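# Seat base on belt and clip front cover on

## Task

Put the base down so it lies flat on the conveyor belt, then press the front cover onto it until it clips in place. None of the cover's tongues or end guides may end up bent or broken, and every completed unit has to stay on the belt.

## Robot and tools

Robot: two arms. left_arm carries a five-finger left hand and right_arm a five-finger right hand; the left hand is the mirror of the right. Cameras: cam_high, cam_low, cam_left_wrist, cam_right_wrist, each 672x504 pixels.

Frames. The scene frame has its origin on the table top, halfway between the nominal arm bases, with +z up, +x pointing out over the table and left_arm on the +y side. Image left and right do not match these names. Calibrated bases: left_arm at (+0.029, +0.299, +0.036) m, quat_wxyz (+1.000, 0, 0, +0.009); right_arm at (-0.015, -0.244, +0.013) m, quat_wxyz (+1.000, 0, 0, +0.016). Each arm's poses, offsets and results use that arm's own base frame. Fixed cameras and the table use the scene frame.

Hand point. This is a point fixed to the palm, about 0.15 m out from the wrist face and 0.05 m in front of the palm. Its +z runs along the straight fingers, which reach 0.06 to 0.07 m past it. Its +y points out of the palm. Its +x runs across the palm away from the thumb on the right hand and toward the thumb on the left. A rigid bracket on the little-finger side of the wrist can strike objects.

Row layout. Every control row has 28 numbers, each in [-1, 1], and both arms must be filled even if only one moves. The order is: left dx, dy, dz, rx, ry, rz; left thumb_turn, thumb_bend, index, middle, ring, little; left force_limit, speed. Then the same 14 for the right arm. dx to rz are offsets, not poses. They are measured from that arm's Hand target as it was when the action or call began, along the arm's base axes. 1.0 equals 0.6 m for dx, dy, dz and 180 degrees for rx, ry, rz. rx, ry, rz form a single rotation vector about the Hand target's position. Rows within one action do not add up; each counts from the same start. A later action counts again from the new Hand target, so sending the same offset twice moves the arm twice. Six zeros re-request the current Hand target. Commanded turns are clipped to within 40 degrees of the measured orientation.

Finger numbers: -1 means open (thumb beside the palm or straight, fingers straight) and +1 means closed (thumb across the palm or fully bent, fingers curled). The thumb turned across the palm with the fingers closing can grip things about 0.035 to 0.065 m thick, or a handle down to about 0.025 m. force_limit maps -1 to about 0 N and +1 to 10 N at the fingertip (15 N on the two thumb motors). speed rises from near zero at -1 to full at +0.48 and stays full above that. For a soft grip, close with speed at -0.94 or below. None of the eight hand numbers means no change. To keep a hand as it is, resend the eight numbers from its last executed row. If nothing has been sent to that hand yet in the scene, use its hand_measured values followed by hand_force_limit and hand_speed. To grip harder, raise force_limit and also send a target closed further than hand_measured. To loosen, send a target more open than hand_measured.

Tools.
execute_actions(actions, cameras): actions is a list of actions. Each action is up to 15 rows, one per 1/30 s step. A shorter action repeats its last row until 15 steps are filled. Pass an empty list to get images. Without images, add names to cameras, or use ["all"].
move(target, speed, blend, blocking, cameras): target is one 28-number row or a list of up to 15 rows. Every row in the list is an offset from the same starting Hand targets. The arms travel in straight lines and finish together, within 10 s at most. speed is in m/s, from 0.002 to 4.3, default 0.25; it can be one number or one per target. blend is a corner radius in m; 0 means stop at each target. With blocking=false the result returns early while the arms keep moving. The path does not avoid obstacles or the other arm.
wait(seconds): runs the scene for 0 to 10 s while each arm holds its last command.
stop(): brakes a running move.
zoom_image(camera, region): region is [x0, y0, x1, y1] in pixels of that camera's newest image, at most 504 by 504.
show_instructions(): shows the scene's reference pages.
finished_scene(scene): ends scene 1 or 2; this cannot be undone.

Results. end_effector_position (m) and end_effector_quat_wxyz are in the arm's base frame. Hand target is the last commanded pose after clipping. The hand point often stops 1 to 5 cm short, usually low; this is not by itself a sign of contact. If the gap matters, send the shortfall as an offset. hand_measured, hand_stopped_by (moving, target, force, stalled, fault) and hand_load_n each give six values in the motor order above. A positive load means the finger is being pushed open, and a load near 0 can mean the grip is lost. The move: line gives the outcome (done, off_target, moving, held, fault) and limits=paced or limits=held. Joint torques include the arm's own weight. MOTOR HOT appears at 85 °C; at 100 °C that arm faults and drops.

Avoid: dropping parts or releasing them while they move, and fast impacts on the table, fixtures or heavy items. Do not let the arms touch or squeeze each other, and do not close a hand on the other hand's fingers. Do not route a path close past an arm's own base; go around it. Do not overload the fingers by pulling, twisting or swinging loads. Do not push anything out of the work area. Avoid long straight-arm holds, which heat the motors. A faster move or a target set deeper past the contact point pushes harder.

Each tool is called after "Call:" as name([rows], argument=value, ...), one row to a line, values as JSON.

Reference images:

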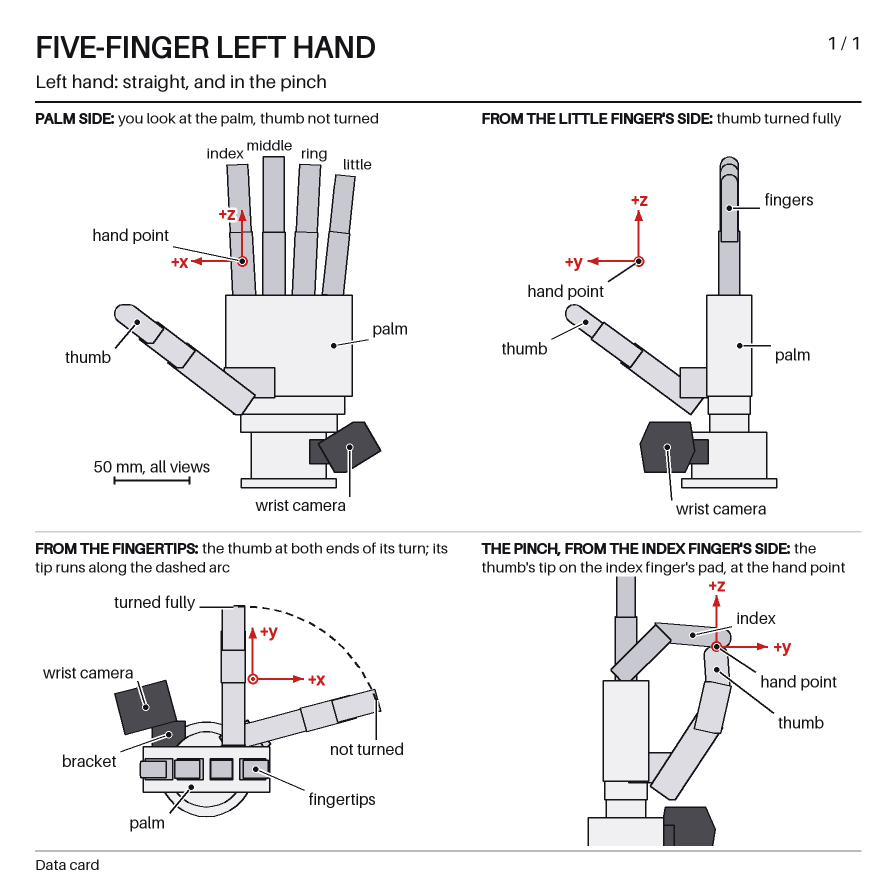

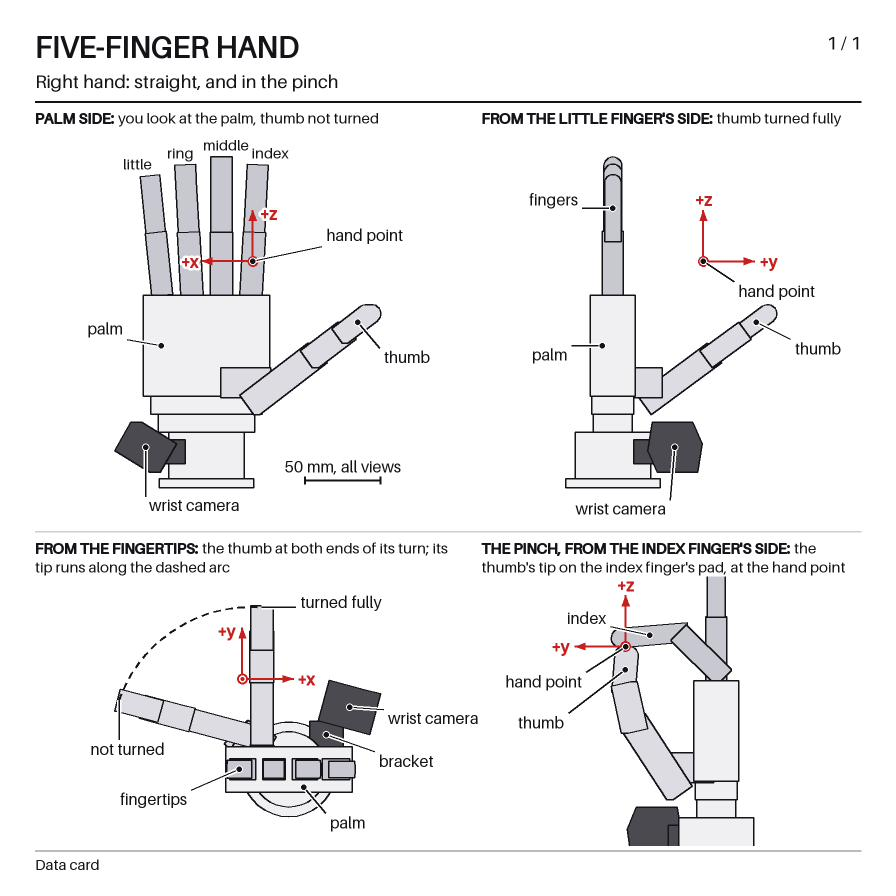

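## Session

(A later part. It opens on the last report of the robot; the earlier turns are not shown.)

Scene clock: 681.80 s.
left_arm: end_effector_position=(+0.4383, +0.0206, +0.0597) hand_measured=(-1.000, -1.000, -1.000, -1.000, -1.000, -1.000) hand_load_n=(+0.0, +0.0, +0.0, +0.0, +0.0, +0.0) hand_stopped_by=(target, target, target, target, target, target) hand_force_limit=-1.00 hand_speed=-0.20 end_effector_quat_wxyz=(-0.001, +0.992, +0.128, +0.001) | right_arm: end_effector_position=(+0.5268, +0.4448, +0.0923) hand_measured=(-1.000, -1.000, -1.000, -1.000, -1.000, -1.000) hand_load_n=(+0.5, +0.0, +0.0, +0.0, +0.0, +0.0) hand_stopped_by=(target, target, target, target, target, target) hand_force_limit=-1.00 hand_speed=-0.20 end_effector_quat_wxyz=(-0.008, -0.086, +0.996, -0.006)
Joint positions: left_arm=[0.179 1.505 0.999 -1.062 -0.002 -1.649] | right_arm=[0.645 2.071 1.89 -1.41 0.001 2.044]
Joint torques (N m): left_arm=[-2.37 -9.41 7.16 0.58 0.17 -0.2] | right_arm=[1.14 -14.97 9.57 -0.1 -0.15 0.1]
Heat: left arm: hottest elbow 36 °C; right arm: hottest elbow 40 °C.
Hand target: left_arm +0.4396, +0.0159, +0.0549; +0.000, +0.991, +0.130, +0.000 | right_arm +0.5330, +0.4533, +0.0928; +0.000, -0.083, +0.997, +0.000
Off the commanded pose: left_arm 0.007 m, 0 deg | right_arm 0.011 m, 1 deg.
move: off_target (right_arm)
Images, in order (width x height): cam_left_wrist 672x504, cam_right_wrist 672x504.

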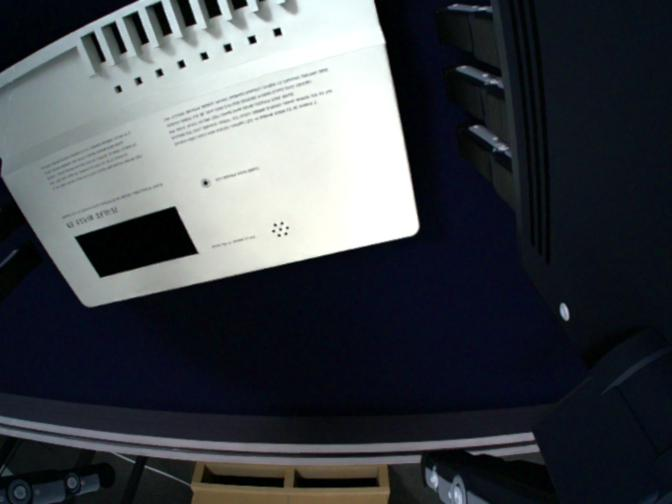

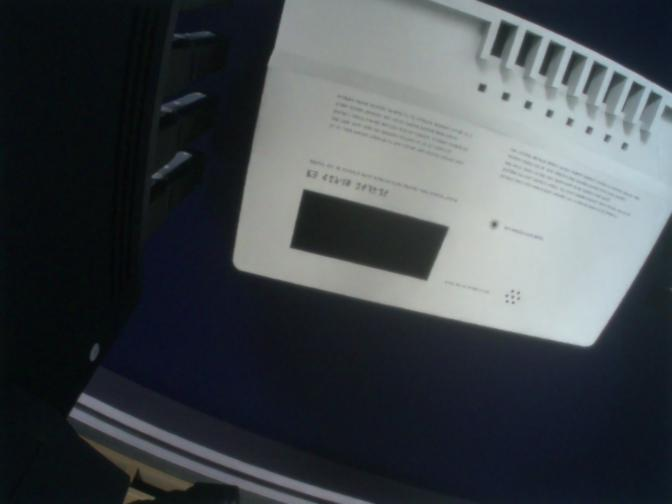

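Call:
move([
  [0.008,-0.035,0,0,0,0,-1,-1,-1,-1,-1,-1,-1,-0.2,-0.003,0.035,0,0,0,0,-1,-1,-1,-1,-1,-1,-1,-0.2],
  [0.024,-0.067,0,0,0,0,-1,-1,-1,-1,-1,-1,-1,-0.2,-0.0103,0.0845,0,0,0,0,-1,-1,-1,-1,-1,-1,-1,-0.2],
], speed=0.03, cameras=["cam_left_wrist","cam_right_wrist","cam_low"])

Call:
zoom_image(camera="cam_low", region=[410, 240, 494, 290])

Scene clock: 687.87 s.
left_arm: end_effector_position=(+0.4420, -0.0040, +0.0536) hand_measured=(-1.000, -1.000, -1.000, -1.000, -1.000, -1.000) hand_load_n=(+0.0, +0.0, +0.0, +0.0, +0.5, +0.0) hand_stopped_by=(target, target, target, target, target, target) hand_force_limit=-1.00 hand_speed=-0.20 end_effector_quat_wxyz=(-0.014, +0.991, +0.136, -0.004) | right_arm: end_effector_position=(+0.5307, +0.4642, +0.0818) hand_measured=(-1.000, -1.000, -1.000, -1.000, -1.000, -1.000) hand_load_n=(+0.0, +0.0, +0.0, +0.0, +0.0, +1.0) hand_stopped_by=(target, target, target, target, target, target) hand_force_limit=-1.00 hand_speed=-0.20 end_effector_quat_wxyz=(-0.016, -0.082, +0.996, -0.017)
Joint positions: left_arm=[0.102 1.516 0.999 -1.062 -0.029 -1.742] | right_arm=[0.669 2.141 1.983 -1.459 0.01 2.076]
Joint torques (N m): left_arm=[-4.13 -8.76 9.39 0.39 1.22 -0.31] | right_arm=[4.07 -15.09 12.88 -0.23 -0.88 0.15]
Heat: left arm: hottest elbow 36 °C; right arm: hottest elbow 41 °C.
Hand target: left_arm +0.4540, -0.0244, +0.0549; +0.000, +0.991, +0.130, +0.000 | right_arm +0.5269, +0.5040, +0.0929; +0.000, -0.083, +0.997, +0.000
Off the commanded pose: left_arm 0.024 m, 2 deg | right_arm 0.041 m, 3 deg.
joint sent to its limit (right arm) — joint 6 (wrist roll), upper limit. The joint targets still meet the commanded pose.
move: off_target (left_arm, right_arm)
Images, in order (width x height): cam_low 672x504, cam_left_wrist 672x504, cam_right_wrist 672x504.

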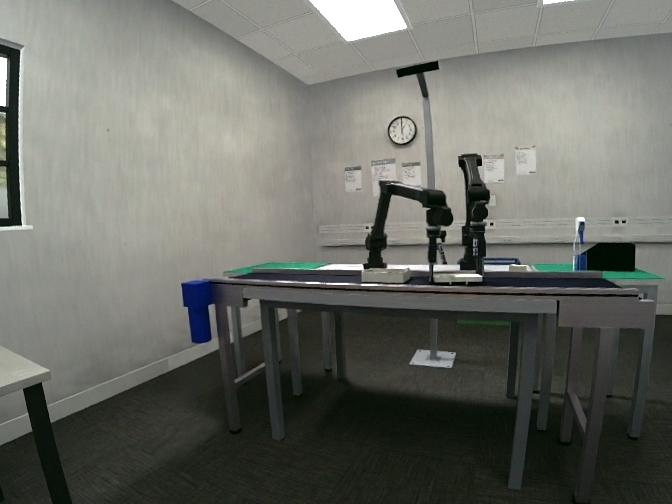

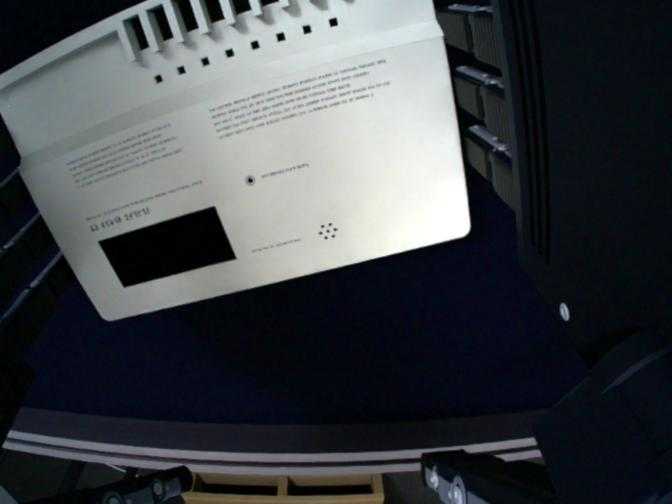

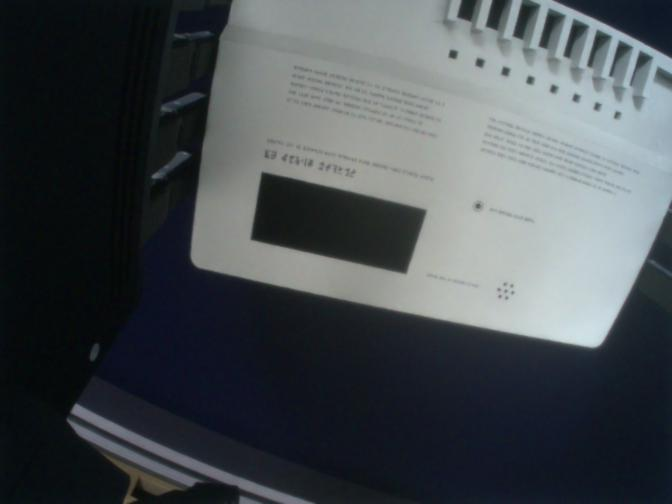

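Scaled by 6.000 from the camera's 672x504 image, which has a finer 960x720 frame.

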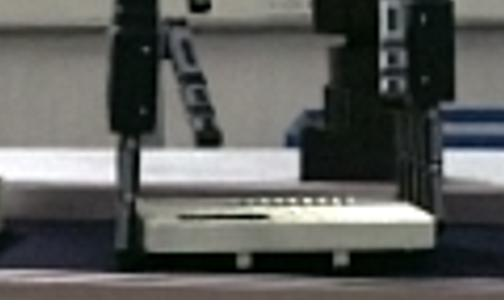

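Call:
move(target=[0.015,0,0.05,0,0,0,-1,-1,-1,-1,-1,-1,-1,-0.2,0,0,0.05,0,0,0,-1,-1,-1,-1,-1,-1,-1,-0.2], speed=0.04, cameras=["cam_left_wrist","cam_right_wrist","cam_low"])

Call:
zoom_image(camera="cam_low", region=[410, 240, 494, 290])

Scene clock: 691.90 s.
left_arm: end_effector_position=(+0.4390, -0.0048, +0.0637) hand_measured=(-1.000, -1.000, -1.000, -1.000, -1.000, -1.000) hand_load_n=(+0.0, +0.0, +0.0, +0.5, +0.5, +0.0) hand_stopped_by=(target, target, target, target, target, target) hand_force_limit=-1.00 hand_speed=-0.20 end_effector_quat_wxyz=(-0.015, +0.990, +0.141, -0.022) | right_arm: end_effector_position=(+0.5327, +0.4640, +0.1039) hand_measured=(-1.000, -1.000, -1.000, -1.000, -1.000, -1.000) hand_load_n=(+0.0, +0.0, +0.0, +0.0, +0.0, +1.0) hand_stopped_by=(target, target, target, target, target, target) hand_force_limit=-1.00 hand_speed=-0.20 end_effector_quat_wxyz=(-0.017, -0.082, +0.996, -0.022)
Joint positions: left_arm=[0.1 1.516 1.033 -1.133 -0.029 -1.754] | right_arm=[0.669 2.142 2.044 -1.526 0.018 2.076]
Joint torques (N m): left_arm=[-4.01 -10.23 12.51 -0.25 1.26 -0.18] | right_arm=[4.07 -16.03 13.16 -0.35 -1.2 0.15]
Heat: left arm: hottest elbow 36 °C; right arm: hottest elbow 41 °C.
Hand target: left_arm +0.4630, -0.0244, +0.0849; +0.000, +0.991, +0.130, +0.000 | right_arm +0.5270, +0.5040, +0.1229; +0.000, -0.083, +0.997, +0.000
Off the commanded pose: left_arm 0.038 m, 3 deg | right_arm 0.045 m, 3 deg.
joint sent to its limit (right arm) — joint 6 (wrist roll), upper limit. The joint targets still meet the commanded pose.
move: off_target (left_arm, right_arm)
Images, in order (width x height): cam_low 672x504, cam_left_wrist 672x504, cam_right_wrist 672x504.

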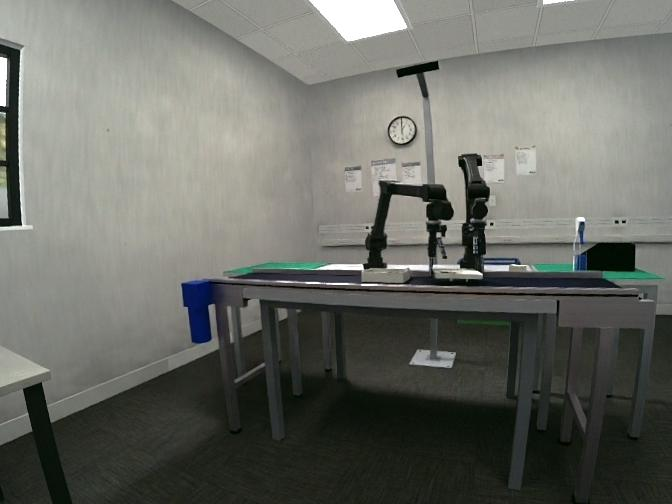

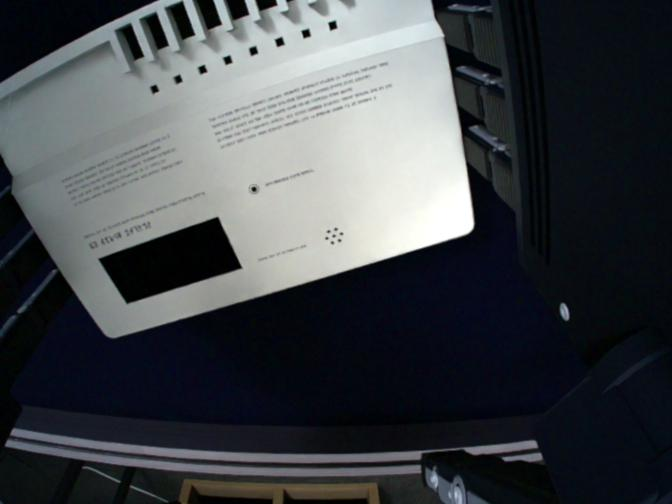

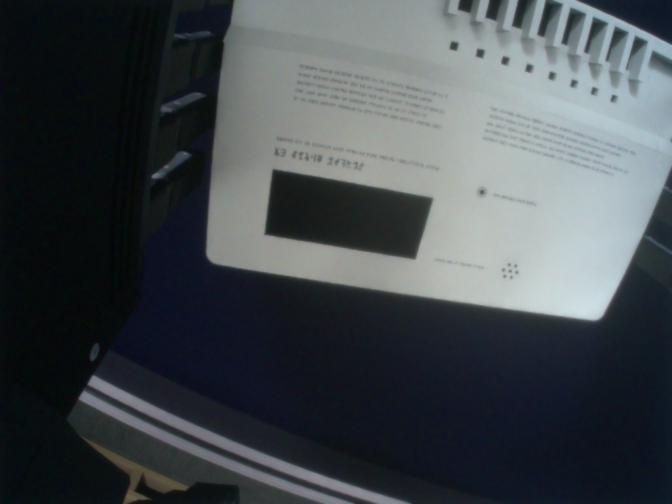

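Scaled by 6.000 from the camera's 672x504 image, which has a finer 960x720 frame.

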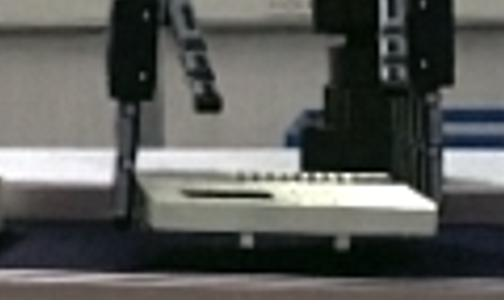

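Call:
move(target=[0.01,0,0.05,0,0,0,-1,-1,-1,-1,-1,-1,-1,-0.2,0,0,0.04,0,0,0,-1,-1,-1,-1,-1,-1,-1,-0.2], speed=0.04, cameras=["cam_left_wrist","cam_right_wrist","cam_low"])

Call:
zoom_image(camera="cam_low", region=[410, 240, 494, 290])

Scene clock: 695.27 s.
left_arm: end_effector_position=(+0.4423, -0.0043, +0.0838) hand_measured=(-1.000, -1.000, -1.000, -1.000, -1.000, -1.000) hand_load_n=(+0.0, +0.0, +0.0, +0.0, +0.5, +0.0) hand_stopped_by=(target, target, target, target, target, target) hand_force_limit=-1.00 hand_speed=-0.20 end_effector_quat_wxyz=(-0.017, +0.989, +0.140, -0.034) | right_arm: end_effector_position=(+0.5348, +0.4647, +0.1277) hand_measured=(-1.000, -1.000, -1.000, -1.000, -1.000, -1.000) hand_load_n=(+0.0, +0.0, +0.5, +0.0, +0.0, +1.0) hand_stopped_by=(target, target, target, target, target, target) hand_force_limit=-1.00 hand_speed=-0.20 end_effector_quat_wxyz=(-0.015, -0.082, +0.996, -0.023)
Joint positions: left_arm=[0.099 1.516 1.094 -1.218 -0.031 -1.755] | right_arm=[0.669 2.142 2.107 -1.586 0.021 2.076]
Joint torques (N m): left_arm=[-4.01 -11.69 13.12 -0.12 1.37 -0.17] | right_arm=[4.01 -16.15 13.05 -0.46 -1.36 0.15]
Heat: left arm: hottest elbow 37 °C; right arm: hottest elbow 41 °C.
Hand target: left_arm +0.4691, -0.0243, +0.1149; +0.000, +0.991, +0.130, +0.000 | right_arm +0.5269, +0.5040, +0.1469; +0.000, -0.083, +0.997, +0.000
Off the commanded pose: left_arm 0.046 m, 5 deg | right_arm 0.044 m, 3 deg.
joint sent to its limit (right arm) — joint 6 (wrist roll), upper limit. The joint targets still meet the commanded pose.
move: off_target (left_arm, right_arm)
Images, in order (width x height): cam_low 672x504, cam_left_wrist 672x504, cam_right_wrist 672x504.

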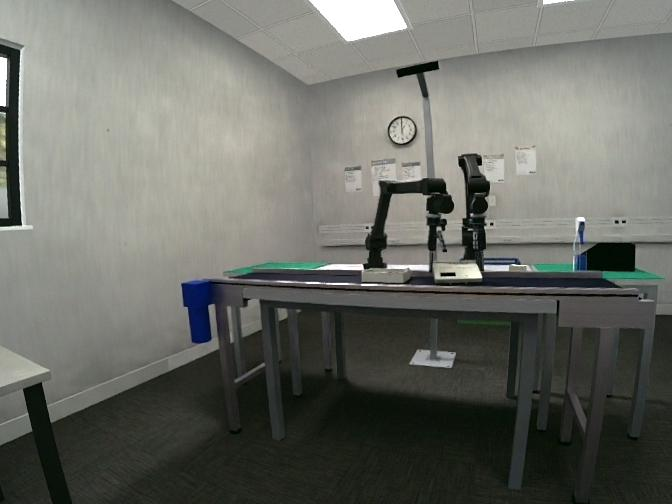

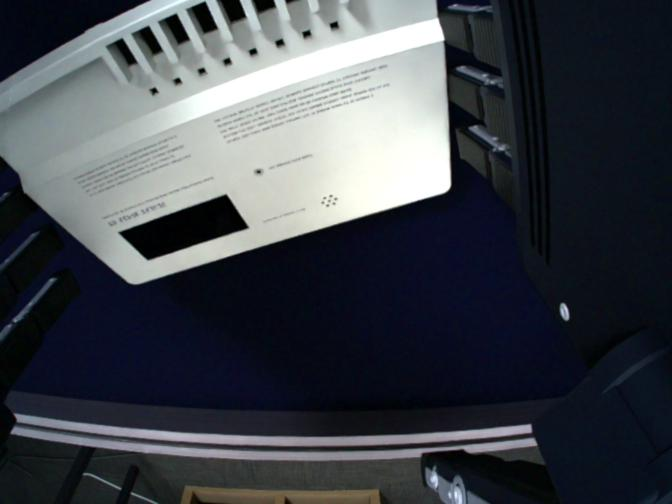

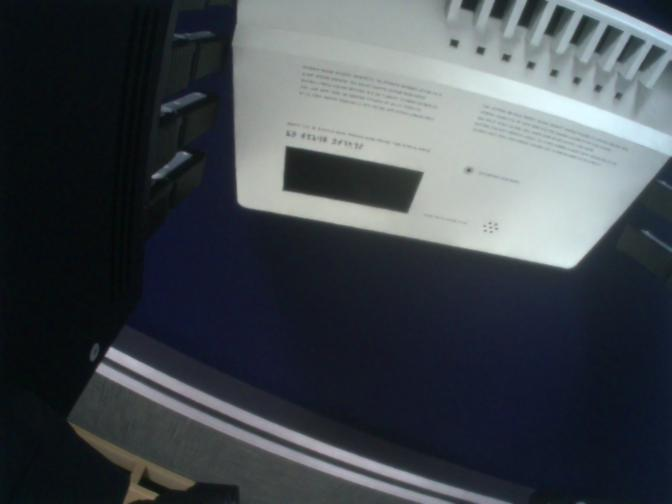

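Scaled by 6.000 from the camera's 672x504 image, which has a finer 960x720 frame.

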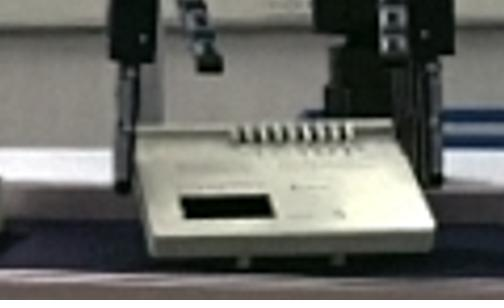

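Call:
move(target=[-0.01,0,-0.06,0,0,0,-1,-1,-1,-1,-1,-1,-1,-0.2,0,0,-0.06,0,0,0,-1,-1,-1,-1,-1,-1,-1,-0.2], speed=0.03, cameras=["cam_low"])

Call:
zoom_image(camera="cam_low", region=[410, 240, 494, 290])

Scene clock: 702.50 s.
left_arm: end_effector_position=(+0.4549, -0.0015, +0.0786) hand_measured=(-1.000, -1.000, -1.000, -1.000, -1.000, -1.000) hand_load_n=(+0.0, +0.0, +0.0, -0.5, +0.0, +0.5) hand_stopped_by=(target, target, target, target, target, target) hand_force_limit=-1.00 hand_speed=-0.20 end_effector_quat_wxyz=(-0.020, +0.990, +0.140, -0.008) | right_arm: end_effector_position=(+0.5407, +0.4670, +0.1129) hand_measured=(-1.000, -1.000, -1.000, -1.000, -1.000, -1.000) hand_load_n=(+0.0, +0.0, +0.0, +0.0, +0.0, +1.5) hand_stopped_by=(target, target, target, target, target, target) hand_force_limit=-1.00 hand_speed=-0.20 end_effector_quat_wxyz=(-0.005, -0.082, +0.996, -0.022)
Joint positions: left_arm=[0.099 1.52 1.08 -1.149 -0.039 -1.754] | right_arm=[0.669 2.149 2.079 -1.534 0.031 2.075]
Joint torques (N m): left_arm=[-4.01 -9.82 8.12 0.99 1.65 -0.19] | right_arm=[4.07 -15.91 8.62 0.77 -1.7 0.16]
Heat: left arm: hottest elbow 37 °C; right arm: hottest elbow 41 °C.
Hand target: left_arm +0.4630, -0.0244, +0.0789; +0.000, +0.991, +0.130, +0.000 | right_arm +0.5270, +0.5040, +0.1107; +0.000, -0.083, +0.997, +0.000
Off the commanded pose: left_arm 0.024 m, 3 deg | right_arm 0.040 m, 3 deg.
joint sent to its limit (right arm) — joint 6 (wrist roll), upper limit. The joint targets still meet the commanded pose.
move: off_target (left_arm, right_arm)
Images, in order (width x height): cam_low 672x504.

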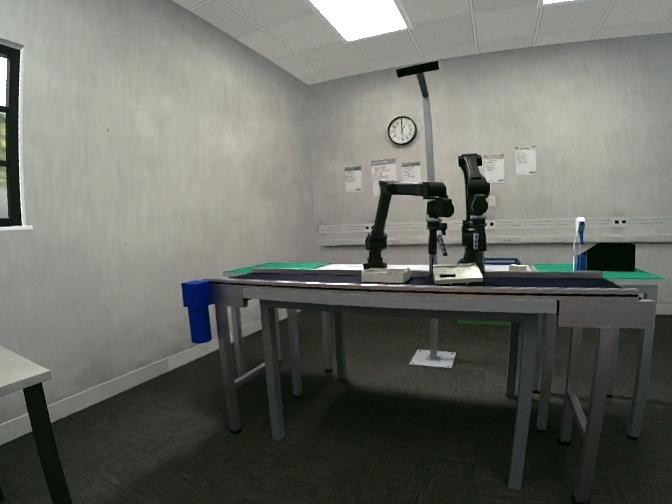

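Scaled by 6.000 from the camera's 672x504 image, which has a finer 960x720 frame.

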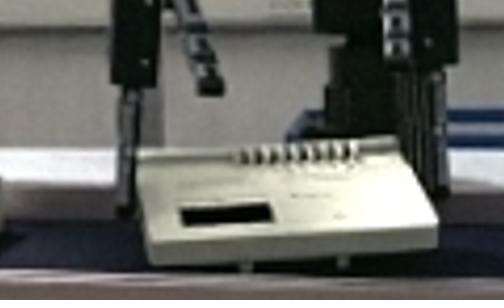

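Call:
move(target=[-0.01,0,-0.025,0,0,0,-1,-1,-1,-1,-1,-1,-1,-0.2,0.005,-0.01,-0.015,0,0,0,-1,-1,-1,-1,-1,-1,-1,-0.2], speed=0.03, cameras=["cam_low"])

Call:
zoom_image(camera="cam_low", region=[410, 240, 494, 290])

Scene clock: 707.73 s.
left_arm: end_effector_position=(+0.4501, -0.0022, +0.0640) hand_measured=(-1.000, -1.000, -1.000, -1.000, -1.000, -1.000) hand_load_n=(+0.0, +0.0, +0.0, +0.0, +0.5, +0.5) hand_stopped_by=(target, target, target, target, target, target) hand_force_limit=-1.00 hand_speed=-0.20 end_effector_quat_wxyz=(-0.019, +0.990, +0.140, -0.007) | right_arm: end_effector_position=(+0.5400, +0.4669, +0.1034) hand_measured=(-1.000, -1.000, -1.000, -1.000, -1.000, -1.000) hand_load_n=(+0.0, +0.0, +0.0, +0.0, +0.0, +1.5) hand_stopped_by=(target, target, target, target, target, target) hand_force_limit=-1.00 hand_speed=-0.20 end_effector_quat_wxyz=(-0.005, -0.082, +0.996, -0.021)
Joint positions: left_arm=[0.099 1.525 1.042 -1.103 -0.038 -1.754] | right_arm=[0.669 2.149 2.054 -1.508 0.029 2.075]
Joint torques (N m): left_arm=[-3.96 -9.99 7.69 0.92 1.59 -0.17] | right_arm=[3.43 -16.15 8.44 0.72 -1.53 0.15]
Heat: left arm: hottest elbow 37 °C; right arm: hottest elbow 40 °C.
Hand target: left_arm +0.4570, -0.0244, +0.0638; +0.000, +0.991, +0.130, +0.000 | right_arm +0.5300, +0.4980, +0.1018; +0.000, -0.083, +0.997, +0.000
Off the commanded pose: left_arm 0.023 m, 3 deg | right_arm 0.033 m, 2 deg.
joint sent to its limit (right arm) — joint 6 (wrist roll), upper limit. The joint targets still meet the commanded pose.
move: off_target (left_arm, right_arm)
Images, in order (width x height): cam_low 672x504.

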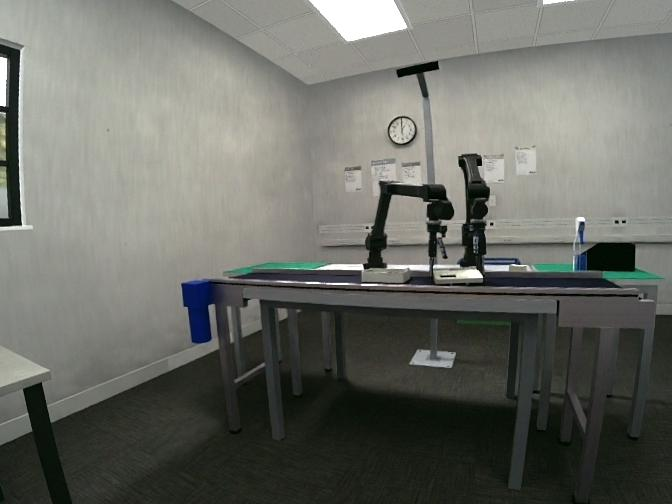

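Scaled by 6.000 from the camera's 672x504 image, which has a finer 960x720 frame.

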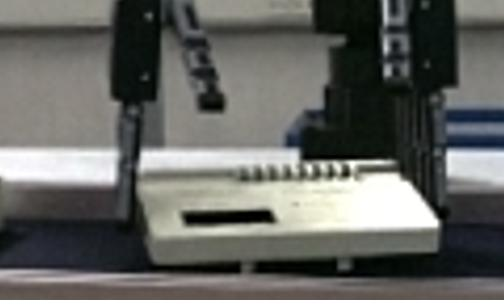

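Good; continue lowering.

Call:
move(target=[-0.005,0,-0.02,0,0,0,-1,-1,-1,-1,-1,-1,-1,-0.2,0.0,0,-0.017,0,0,0,-1,-1,-1,-1,-1,-1,-1,-0.2], speed=0.03, cameras=["cam_low","cam_left_wrist","cam_right_wrist"])

Call:
zoom_image(camera="cam_low", region=[410, 240, 494, 290])

Scene clock: 709.67 s.
left_arm: end_effector_position=(+0.4486, -0.0025, +0.0536) hand_measured=(-1.000, -1.000, -1.000, -1.000, -1.000, -1.000) hand_load_n=(+0.0, +0.0, +0.0, +0.0, +0.5, +0.0) hand_stopped_by=(target, target, target, target, target, target) hand_force_limit=-1.00 hand_speed=-0.20 end_effector_quat_wxyz=(-0.019, +0.990, +0.141, -0.004) | right_arm: end_effector_position=(+0.5394, +0.4667, +0.0940) hand_measured=(-1.000, -1.000, -1.000, -1.000, -1.000, -1.000) hand_load_n=(+0.0, +0.0, +0.0, +0.0, +0.0, +1.0) hand_stopped_by=(target, target, target, target, target, target) hand_force_limit=-1.00 hand_speed=-0.20 end_effector_quat_wxyz=(-0.006, -0.082, +0.996, -0.021)
Joint positions: left_arm=[0.099 1.531 1.018 -1.067 -0.037 -1.754] | right_arm=[0.669 2.15 2.031 -1.484 0.028 2.075]
Joint torques (N m): left_arm=[-3.96 -9.76 7.35 0.91 1.55 -0.17] | right_arm=[3.49 -15.91 8.58 0.8 -1.47 0.15]
Heat: left arm: hottest elbow 37 °C; right arm: hottest elbow 40 °C.
Hand target: left_arm +0.4542, -0.0243, +0.0520; +0.000, +0.991, +0.130, +0.000 | right_arm +0.5299, +0.4980, +0.0915; +0.000, -0.083, +0.997, +0.000
Off the commanded pose: left_arm 0.023 m, 3 deg | right_arm 0.033 m, 2 deg.
joint sent to its limit (right arm) — joint 6 (wrist roll), upper limit. The joint targets still meet the commanded pose.
move: off_target (left_arm, right_arm)
Images, in order (width x height): cam_low 672x504, cam_left_wrist 672x504, cam_right_wrist 672x504.

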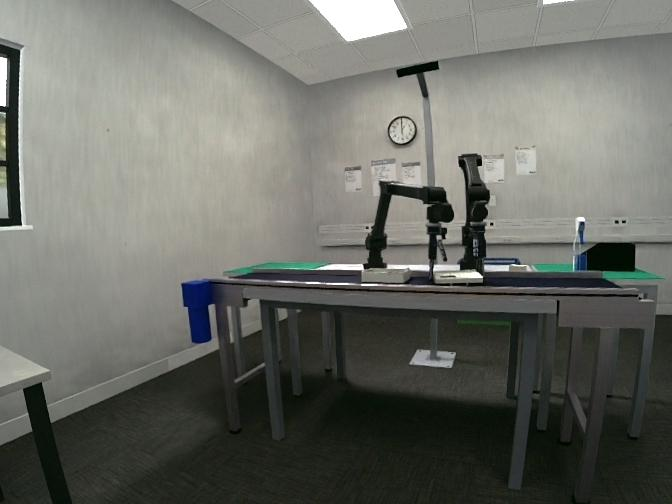

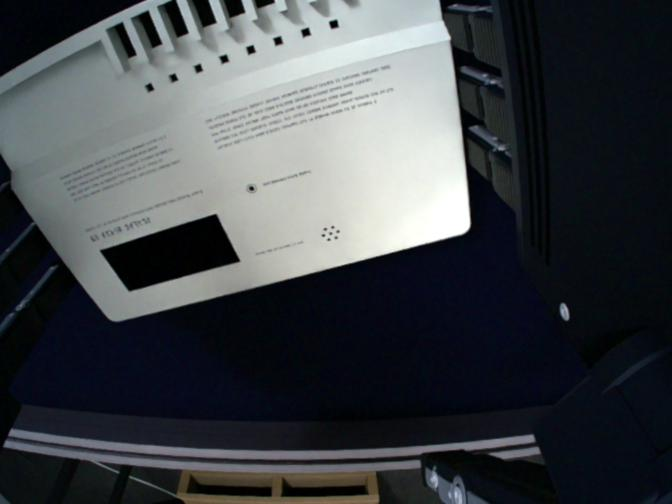

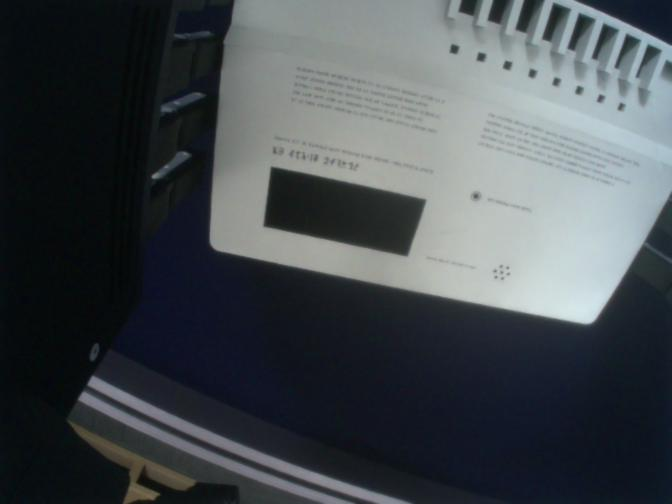

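Scaled by 6.000 from the camera's 672x504 image, which has a finer 960x720 frame.

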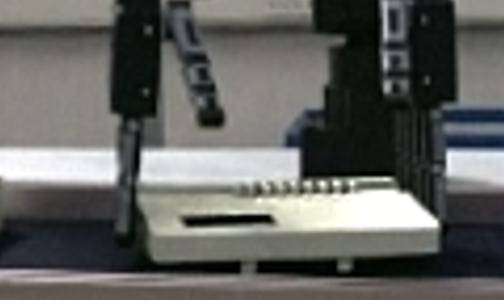

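Call:
move([
  [-0.01,0.046,0,0,0,0,-1,-1,-1,-1,-1,-1,-1,-0.2,0.008,-0.058,0,0,0,0,-1,-1,-1,-1,-1,-1,-1,-0.2],
  [0.008,0.060,0,0,0,0,-1,-1,-1,-1,-1,-1,-1,-0.2,0.01,-0.07,0,0,0,0.01,-1,-1,-1,-1,-1,-1,-1,-0.2],
], speed=0.03, cameras=["cam_low","cam_left_wrist","cam_right_wrist"])

Call:
zoom_image(camera="cam_low", region=[410, 240, 494, 290])

Scene clock: 715.87 s.
left_arm: end_effector_position=(+0.4449, +0.0059, +0.0442) hand_measured=(-1.000, -1.000, -1.000, -1.000, -1.000, -1.000) hand_load_n=(+0.0, -0.5, +0.0, +0.0, +0.0, +0.0) hand_stopped_by=(target, target, target, target, target, target) hand_force_limit=-1.00 hand_speed=-0.20 end_effector_quat_wxyz=(-0.001, +0.991, +0.132, -0.013) | right_arm: end_effector_position=(+0.5283, +0.4618, +0.0833) hand_measured=(-1.000, -1.000, -1.000, -1.000, -1.000, -1.000) hand_load_n=(+0.0, +0.0, +0.0, +0.0, +0.0, +0.0) hand_stopped_by=(target, target, target, target, target, target) hand_force_limit=-1.00 hand_speed=-0.20 end_effector_quat_wxyz=(-0.008, -0.101, +0.995, -0.007)
Joint positions: left_arm=[0.139 1.554 1.012 -1.056 -0.003 -1.698] | right_arm=[0.662 2.114 1.939 -1.416 0.003 2.032]
Joint torques (N m): left_arm=[-0.79 -10.17 10 0.35 0.18 0.15] | right_arm=[-0.21 -17.14 7.45 -0.16 -0.2 -0.09]
Heat: left arm: hottest elbow 37 °C; right arm: hottest elbow 40 °C.
Hand target: left_arm +0.4589, +0.0116, +0.0519; +0.000, +0.991, +0.130, +0.000 | right_arm +0.5358, +0.4561, +0.0915; +0.000, -0.099, +0.995, +0.000
Off the commanded pose: left_arm 0.017 m, 2 deg | right_arm 0.013 m, 1 deg.
move: off_target (left_arm, right_arm)
Images, in order (width x height): cam_low 672x504, cam_left_wrist 672x504, cam_right_wrist 672x504.

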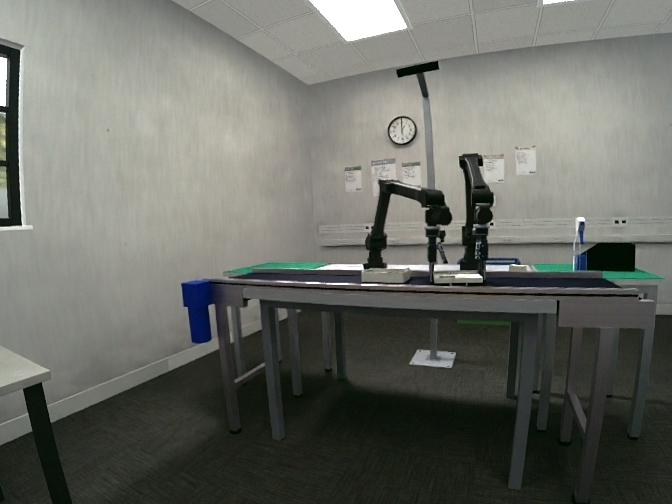

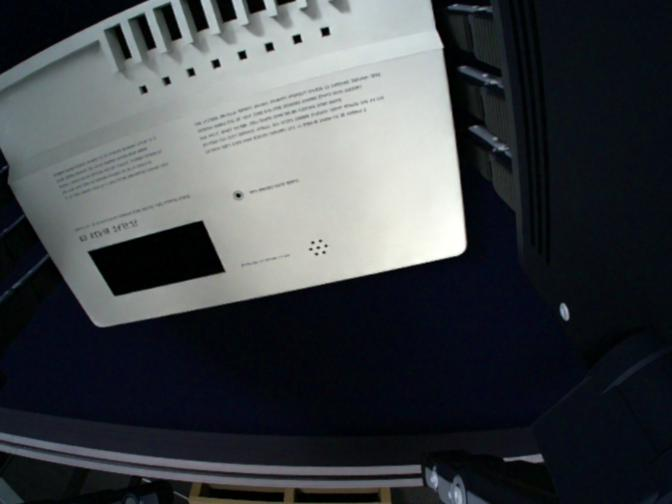

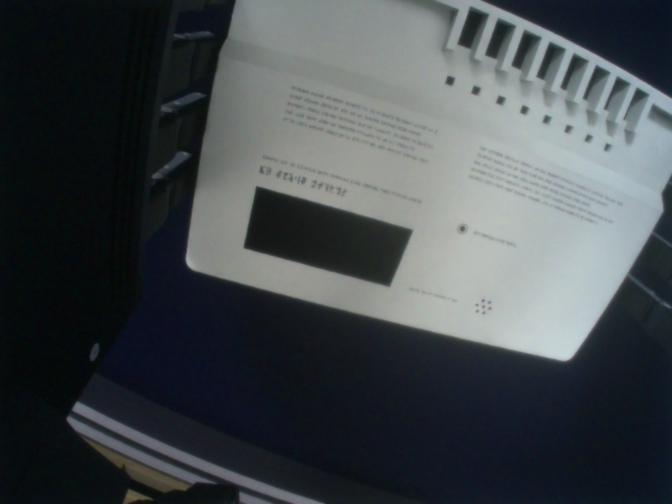

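Scaled by 6.000 from the camera's 672x504 image, which has a finer 960x720 frame.

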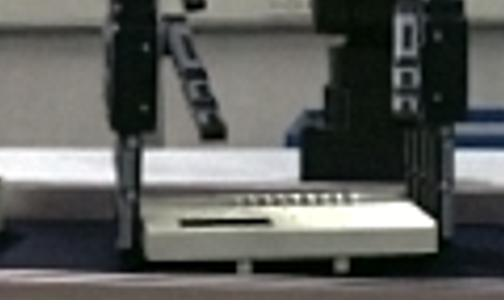

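Call:
move(target=[0.012,0.015,0.04,0,0,0,-1,-1,-1,-1,-1,-1,-1,-0.2,0.0,-0.017,0.04,0,0,0,-1,-1,-1,-1,-1,-1,-1,-0.2], speed=0.05, cameras=["cam_left_wrist","cam_right_wrist"])

Scene clock: 719.83 s.
left_arm: end_effector_position=(+0.4458, +0.0136, +0.0557) hand_measured=(-1.000, -1.000, -1.000, -1.000, -1.000, -1.000) hand_load_n=(+0.0, +0.0, +0.0, +0.0, +0.0, +0.0) hand_stopped_by=(target, target, target, target, target, target) hand_force_limit=-1.00 hand_speed=-0.20 end_effector_quat_wxyz=(-0.001, +0.991, +0.133, -0.023) | right_arm: end_effector_position=(+0.5301, +0.4518, +0.1034) hand_measured=(-1.000, -1.000, -1.000, -1.000, -1.000, -1.000) hand_load_n=(+0.0, -0.5, +0.0, +0.0, +0.0, +0.0) hand_stopped_by=(target, target, target, target, target, target) hand_force_limit=-1.00 hand_speed=-0.20 end_effector_quat_wxyz=(-0.004, -0.100, +0.995, -0.004)
Joint positions: left_arm=[0.157 1.554 1.048 -1.111 -0.003 -1.68] | right_arm=[0.648 2.083 1.939 -1.438 0.002 2.019]
Joint torques (N m): left_arm=[-0.85 -11.05 12.12 -0.31 0.18 0.15] | right_arm=[-0.15 -16.91 8.85 -1.02 -0.18 -0.1]
Heat: left arm: hottest elbow 37 °C; right arm: hottest elbow 40 °C.
Hand target: left_arm +0.4660, +0.0207, +0.0758; +0.000, +0.991, +0.130, +0.000 | right_arm +0.5359, +0.4459, +0.1155; +0.000, -0.099, +0.995, +0.000
Off the commanded pose: left_arm 0.029 m, 3 deg | right_arm 0.015 m, 1 deg.
move: off_target (left_arm, right_arm)
Images, in order (width x height): cam_left_wrist 672x504, cam_right_wrist 672x504.

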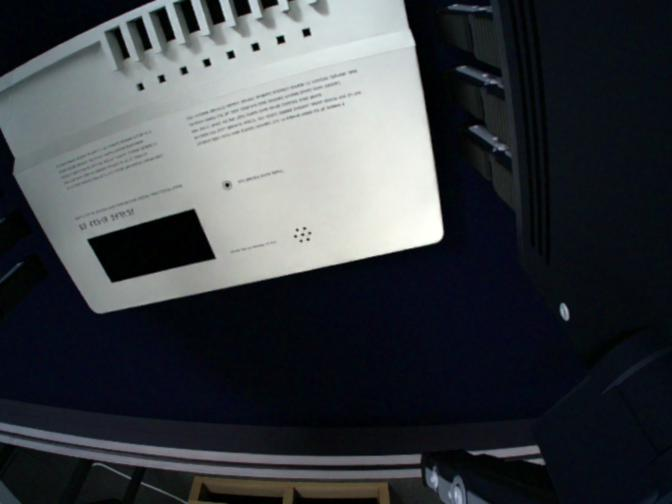

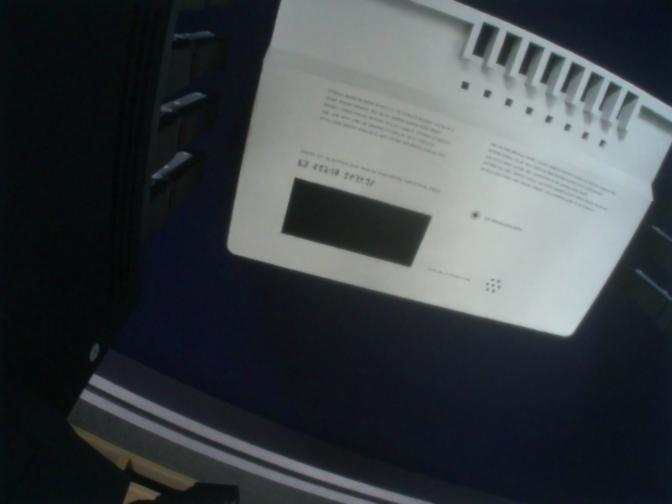

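Call:
move(target=[-0.01,-0.01,-0.034,0,0,0,-1,-1,-1,-1,-1,-1,-1,-0.2,0.0037,0.007,-0.03,0,0,0,-1,-1,-1,-1,-1,-1,-1,-0.2], speed=0.05, cameras=["cam_left_wrist","cam_right_wrist"])

Scene clock: 722.70 s.
left_arm: end_effector_position=(+0.4562, +0.0152, +0.0569) hand_measured=(-1.000, -1.000, -1.000, -1.000, -1.000, -1.000) hand_load_n=(+0.0, +0.0, +0.0, +0.0, +0.0, +0.0) hand_stopped_by=(target, target, target, target, target, target) hand_force_limit=-1.00 hand_speed=-0.20 end_effector_quat_wxyz=(-0.001, +0.991, +0.133, -0.003) | right_arm: end_effector_position=(+0.5321, +0.4534, +0.1039) hand_measured=(-1.000, -1.000, -1.000, -1.000, -1.000, -1.000) hand_load_n=(+0.0, +0.0, +0.0, +0.0, +0.0, +0.0) hand_stopped_by=(target, target, target, target, target, target) hand_force_limit=-1.00 hand_speed=-0.20 end_effector_quat_wxyz=(+0.000, -0.100, +0.995, -0.001)
Joint positions: left_arm=[0.157 1.554 1.048 -1.072 -0.003 -1.68] | right_arm=[0.648 2.083 1.939 -1.428 0.002 2.019]
Joint torques (N m): left_arm=[-1.55 -10.23 7.87 0.46 0.2 0.01] | right_arm=[0.03 -15.44 7.71 -0.06 -0.18 -0.06]
Heat: left arm: hottest elbow 37 °C; right arm: hottest elbow 40 °C.
Hand target: left_arm +0.4600, +0.0147, +0.0554; +0.000, +0.991, +0.130, +0.000 | right_arm +0.5380, +0.4501, +0.0975; +0.000, -0.099, +0.995, +0.000
Off the commanded pose: left_arm 0.004 m, 0 deg | right_arm 0.009 m, 0 deg.
move: done
Images, in order (width x height): cam_left_wrist 672x504, cam_right_wrist 672x504.

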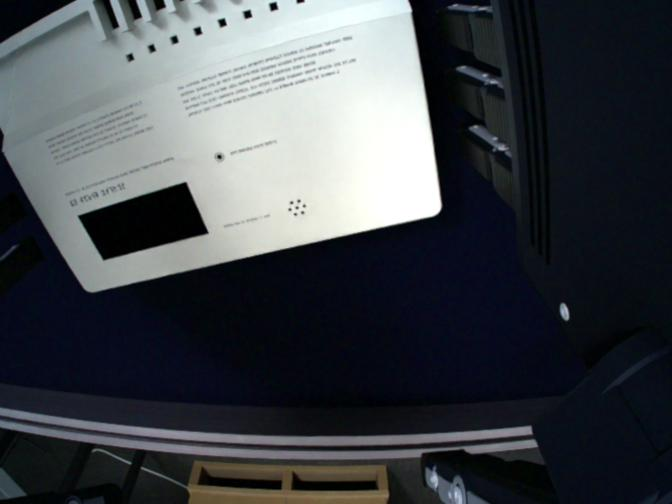

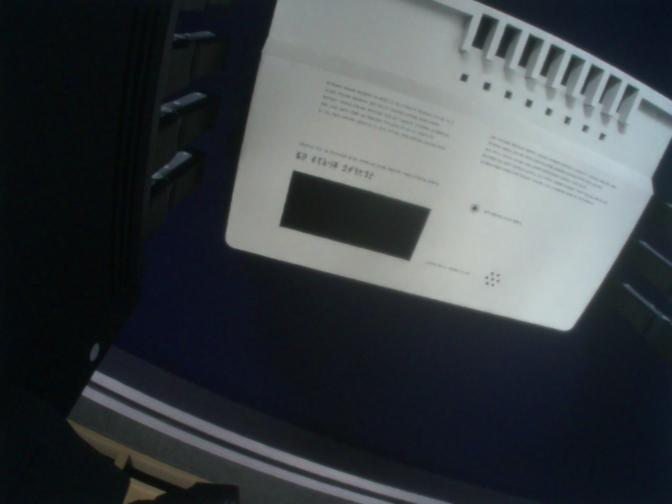

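Call:
move([
  [0.004,-0.02,0.003,0,0,0.0045,-1,-1,-1,-1,-1,-1,-1,-0.2,-0.005,0.035,0,0,0,-0.0045,-1,-1,-1,-1,-1,-1,-1,-0.2],
  [0.0103,-0.048,0.003,0,0,0.0045,-1,-1,-1,-1,-1,-1,-1,-0.2,-0.0175,0.094,0,0,0,-0.0045,-1,-1,-1,-1,-1,-1,-1,-0.2],
], speed=0.03, cameras=["cam_left_wrist","cam_right_wrist","cam_low"])

Call:
zoom_image(camera="cam_low", region=[410, 240, 494, 290])

Scene clock: 730.20 s.
left_arm: end_effector_position=(+0.4590, +0.0024, +0.0560) hand_measured=(-1.000, -1.000, -1.000, -1.000, -1.000, -1.000) hand_load_n=(+0.0, +0.0, +0.0, +0.0, +0.5, -0.5) hand_stopped_by=(target, target, target, target, target, target) hand_force_limit=-1.00 hand_speed=-0.20 end_effector_quat_wxyz=(-0.010, +0.990, +0.141, -0.003) | right_arm: end_effector_position=(+0.5349, +0.4674, +0.0893) hand_measured=(-1.000, -1.000, -1.000, -1.000, -1.000, -1.000) hand_load_n=(+0.0, +0.0, +0.0, +0.0, +0.0, +0.5) hand_stopped_by=(target, target, target, target, target, target) hand_force_limit=-1.00 hand_speed=-0.20 end_effector_quat_wxyz=(-0.011, -0.084, +0.996, -0.016)
Joint positions: left_arm=[0.116 1.554 1.048 -1.072 -0.02 -1.737] | right_arm=[0.669 2.146 2.011 -1.472 0.015 2.072]
Joint torques (N m): left_arm=[-3.66 -10.11 8.5 0.31 0.87 -0.31] | right_arm=[4.25 -15.03 12.49 -0.35 -0.89 0.17]
Heat: left arm: hottest elbow 37 °C; right arm: hottest elbow 40 °C.
Hand target: left_arm +0.4662, -0.0142, +0.0572; +0.000, +0.991, +0.137, +0.000 | right_arm +0.5276, +0.5065, +0.0977; +0.000, -0.092, +0.996, +0.000
Off the commanded pose: left_arm 0.018 m, 1 deg | right_arm 0.041 m, 2 deg.
joint sent to its limit (right arm) — joint 6 (wrist roll), upper limit. The joint targets still meet the commanded pose.
move: off_target (left_arm, right_arm)
Images, in order (width x height): cam_low 672x504, cam_left_wrist 672x504, cam_right_wrist 672x504.

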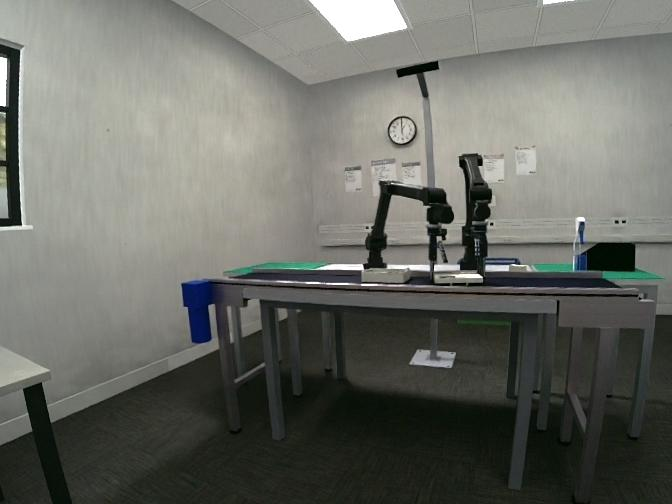

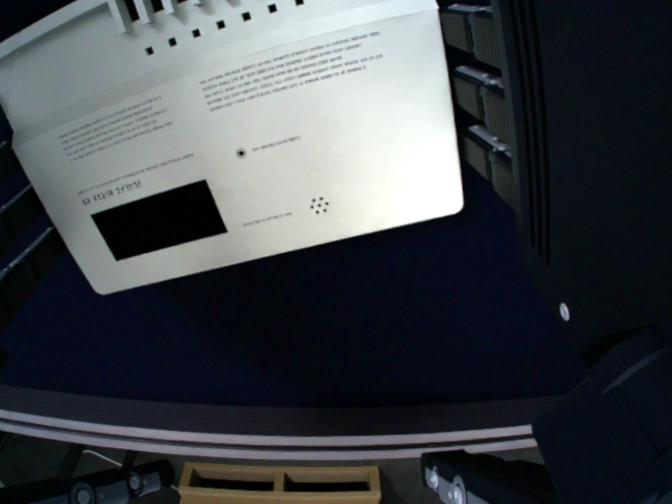

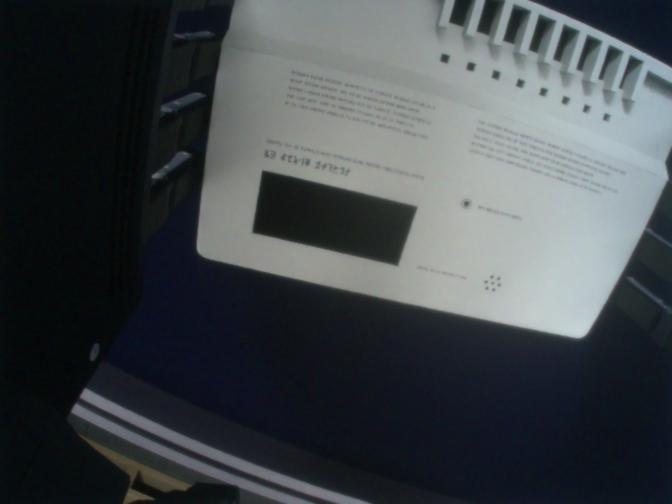

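Scaled by 6.000 from the camera's 672x504 image, which has a finer 960x720 frame.

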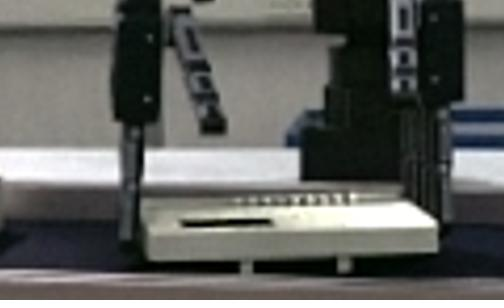

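Call:
move(target=[0,0,0,0,0,0,-1,-1,-1,-1,-1,-1,-1,-0.2,0,0,0,0,0,0.0095,-1,-1,-1,-1,-1,-1,-1,-0.2], speed=0.03, cameras=[])

Scene clock: 732.53 s.
left_arm: end_effector_position=(+0.4591, +0.0026, +0.0560) hand_measured=(-1.000, -1.000, -1.000, -1.000, -1.000, -1.000) hand_load_n=(+0.0, +0.0, +0.0, +0.0, +0.5, +0.0) hand_stopped_by=(target, target, target, target, target, target) hand_force_limit=-1.00 hand_speed=-0.20 end_effector_quat_wxyz=(-0.010, +0.990, +0.141, -0.003) | right_arm: end_effector_position=(+0.5357, +0.4677, +0.0893) hand_measured=(-1.000, -1.000, -1.000, -1.000, -1.000, -1.000) hand_load_n=(+0.0, +0.0, +0.0, +0.0, +0.0, +0.5) hand_stopped_by=(target, target, target, target, target, target) hand_force_limit=-1.00 hand_speed=-0.20 end_effector_quat_wxyz=(-0.011, -0.085, +0.996, -0.018)
Joint positions: left_arm=[0.116 1.554 1.048 -1.072 -0.02 -1.738] | right_arm=[0.67 2.15 2.017 -1.476 0.018 2.071]
Joint torques (N m): left_arm=[-3.66 -10.17 8.49 0.32 0.89 -0.29] | right_arm=[4.13 -15.38 12.51 -0.29 -0.87 0]
Heat: left arm: hottest elbow 36 °C; right arm: hottest elbow 40 °C.
Hand target: left_arm +0.4662, -0.0141, +0.0572; +0.000, +0.991, +0.137, +0.000 | right_arm +0.5277, +0.5064, +0.0978; +0.000, -0.106, +0.994, +0.000
Off the commanded pose: left_arm 0.018 m, 1 deg | right_arm 0.041 m, 3 deg.
move: off_target (left_arm, right_arm)
No camera images: "cameras" was empty.


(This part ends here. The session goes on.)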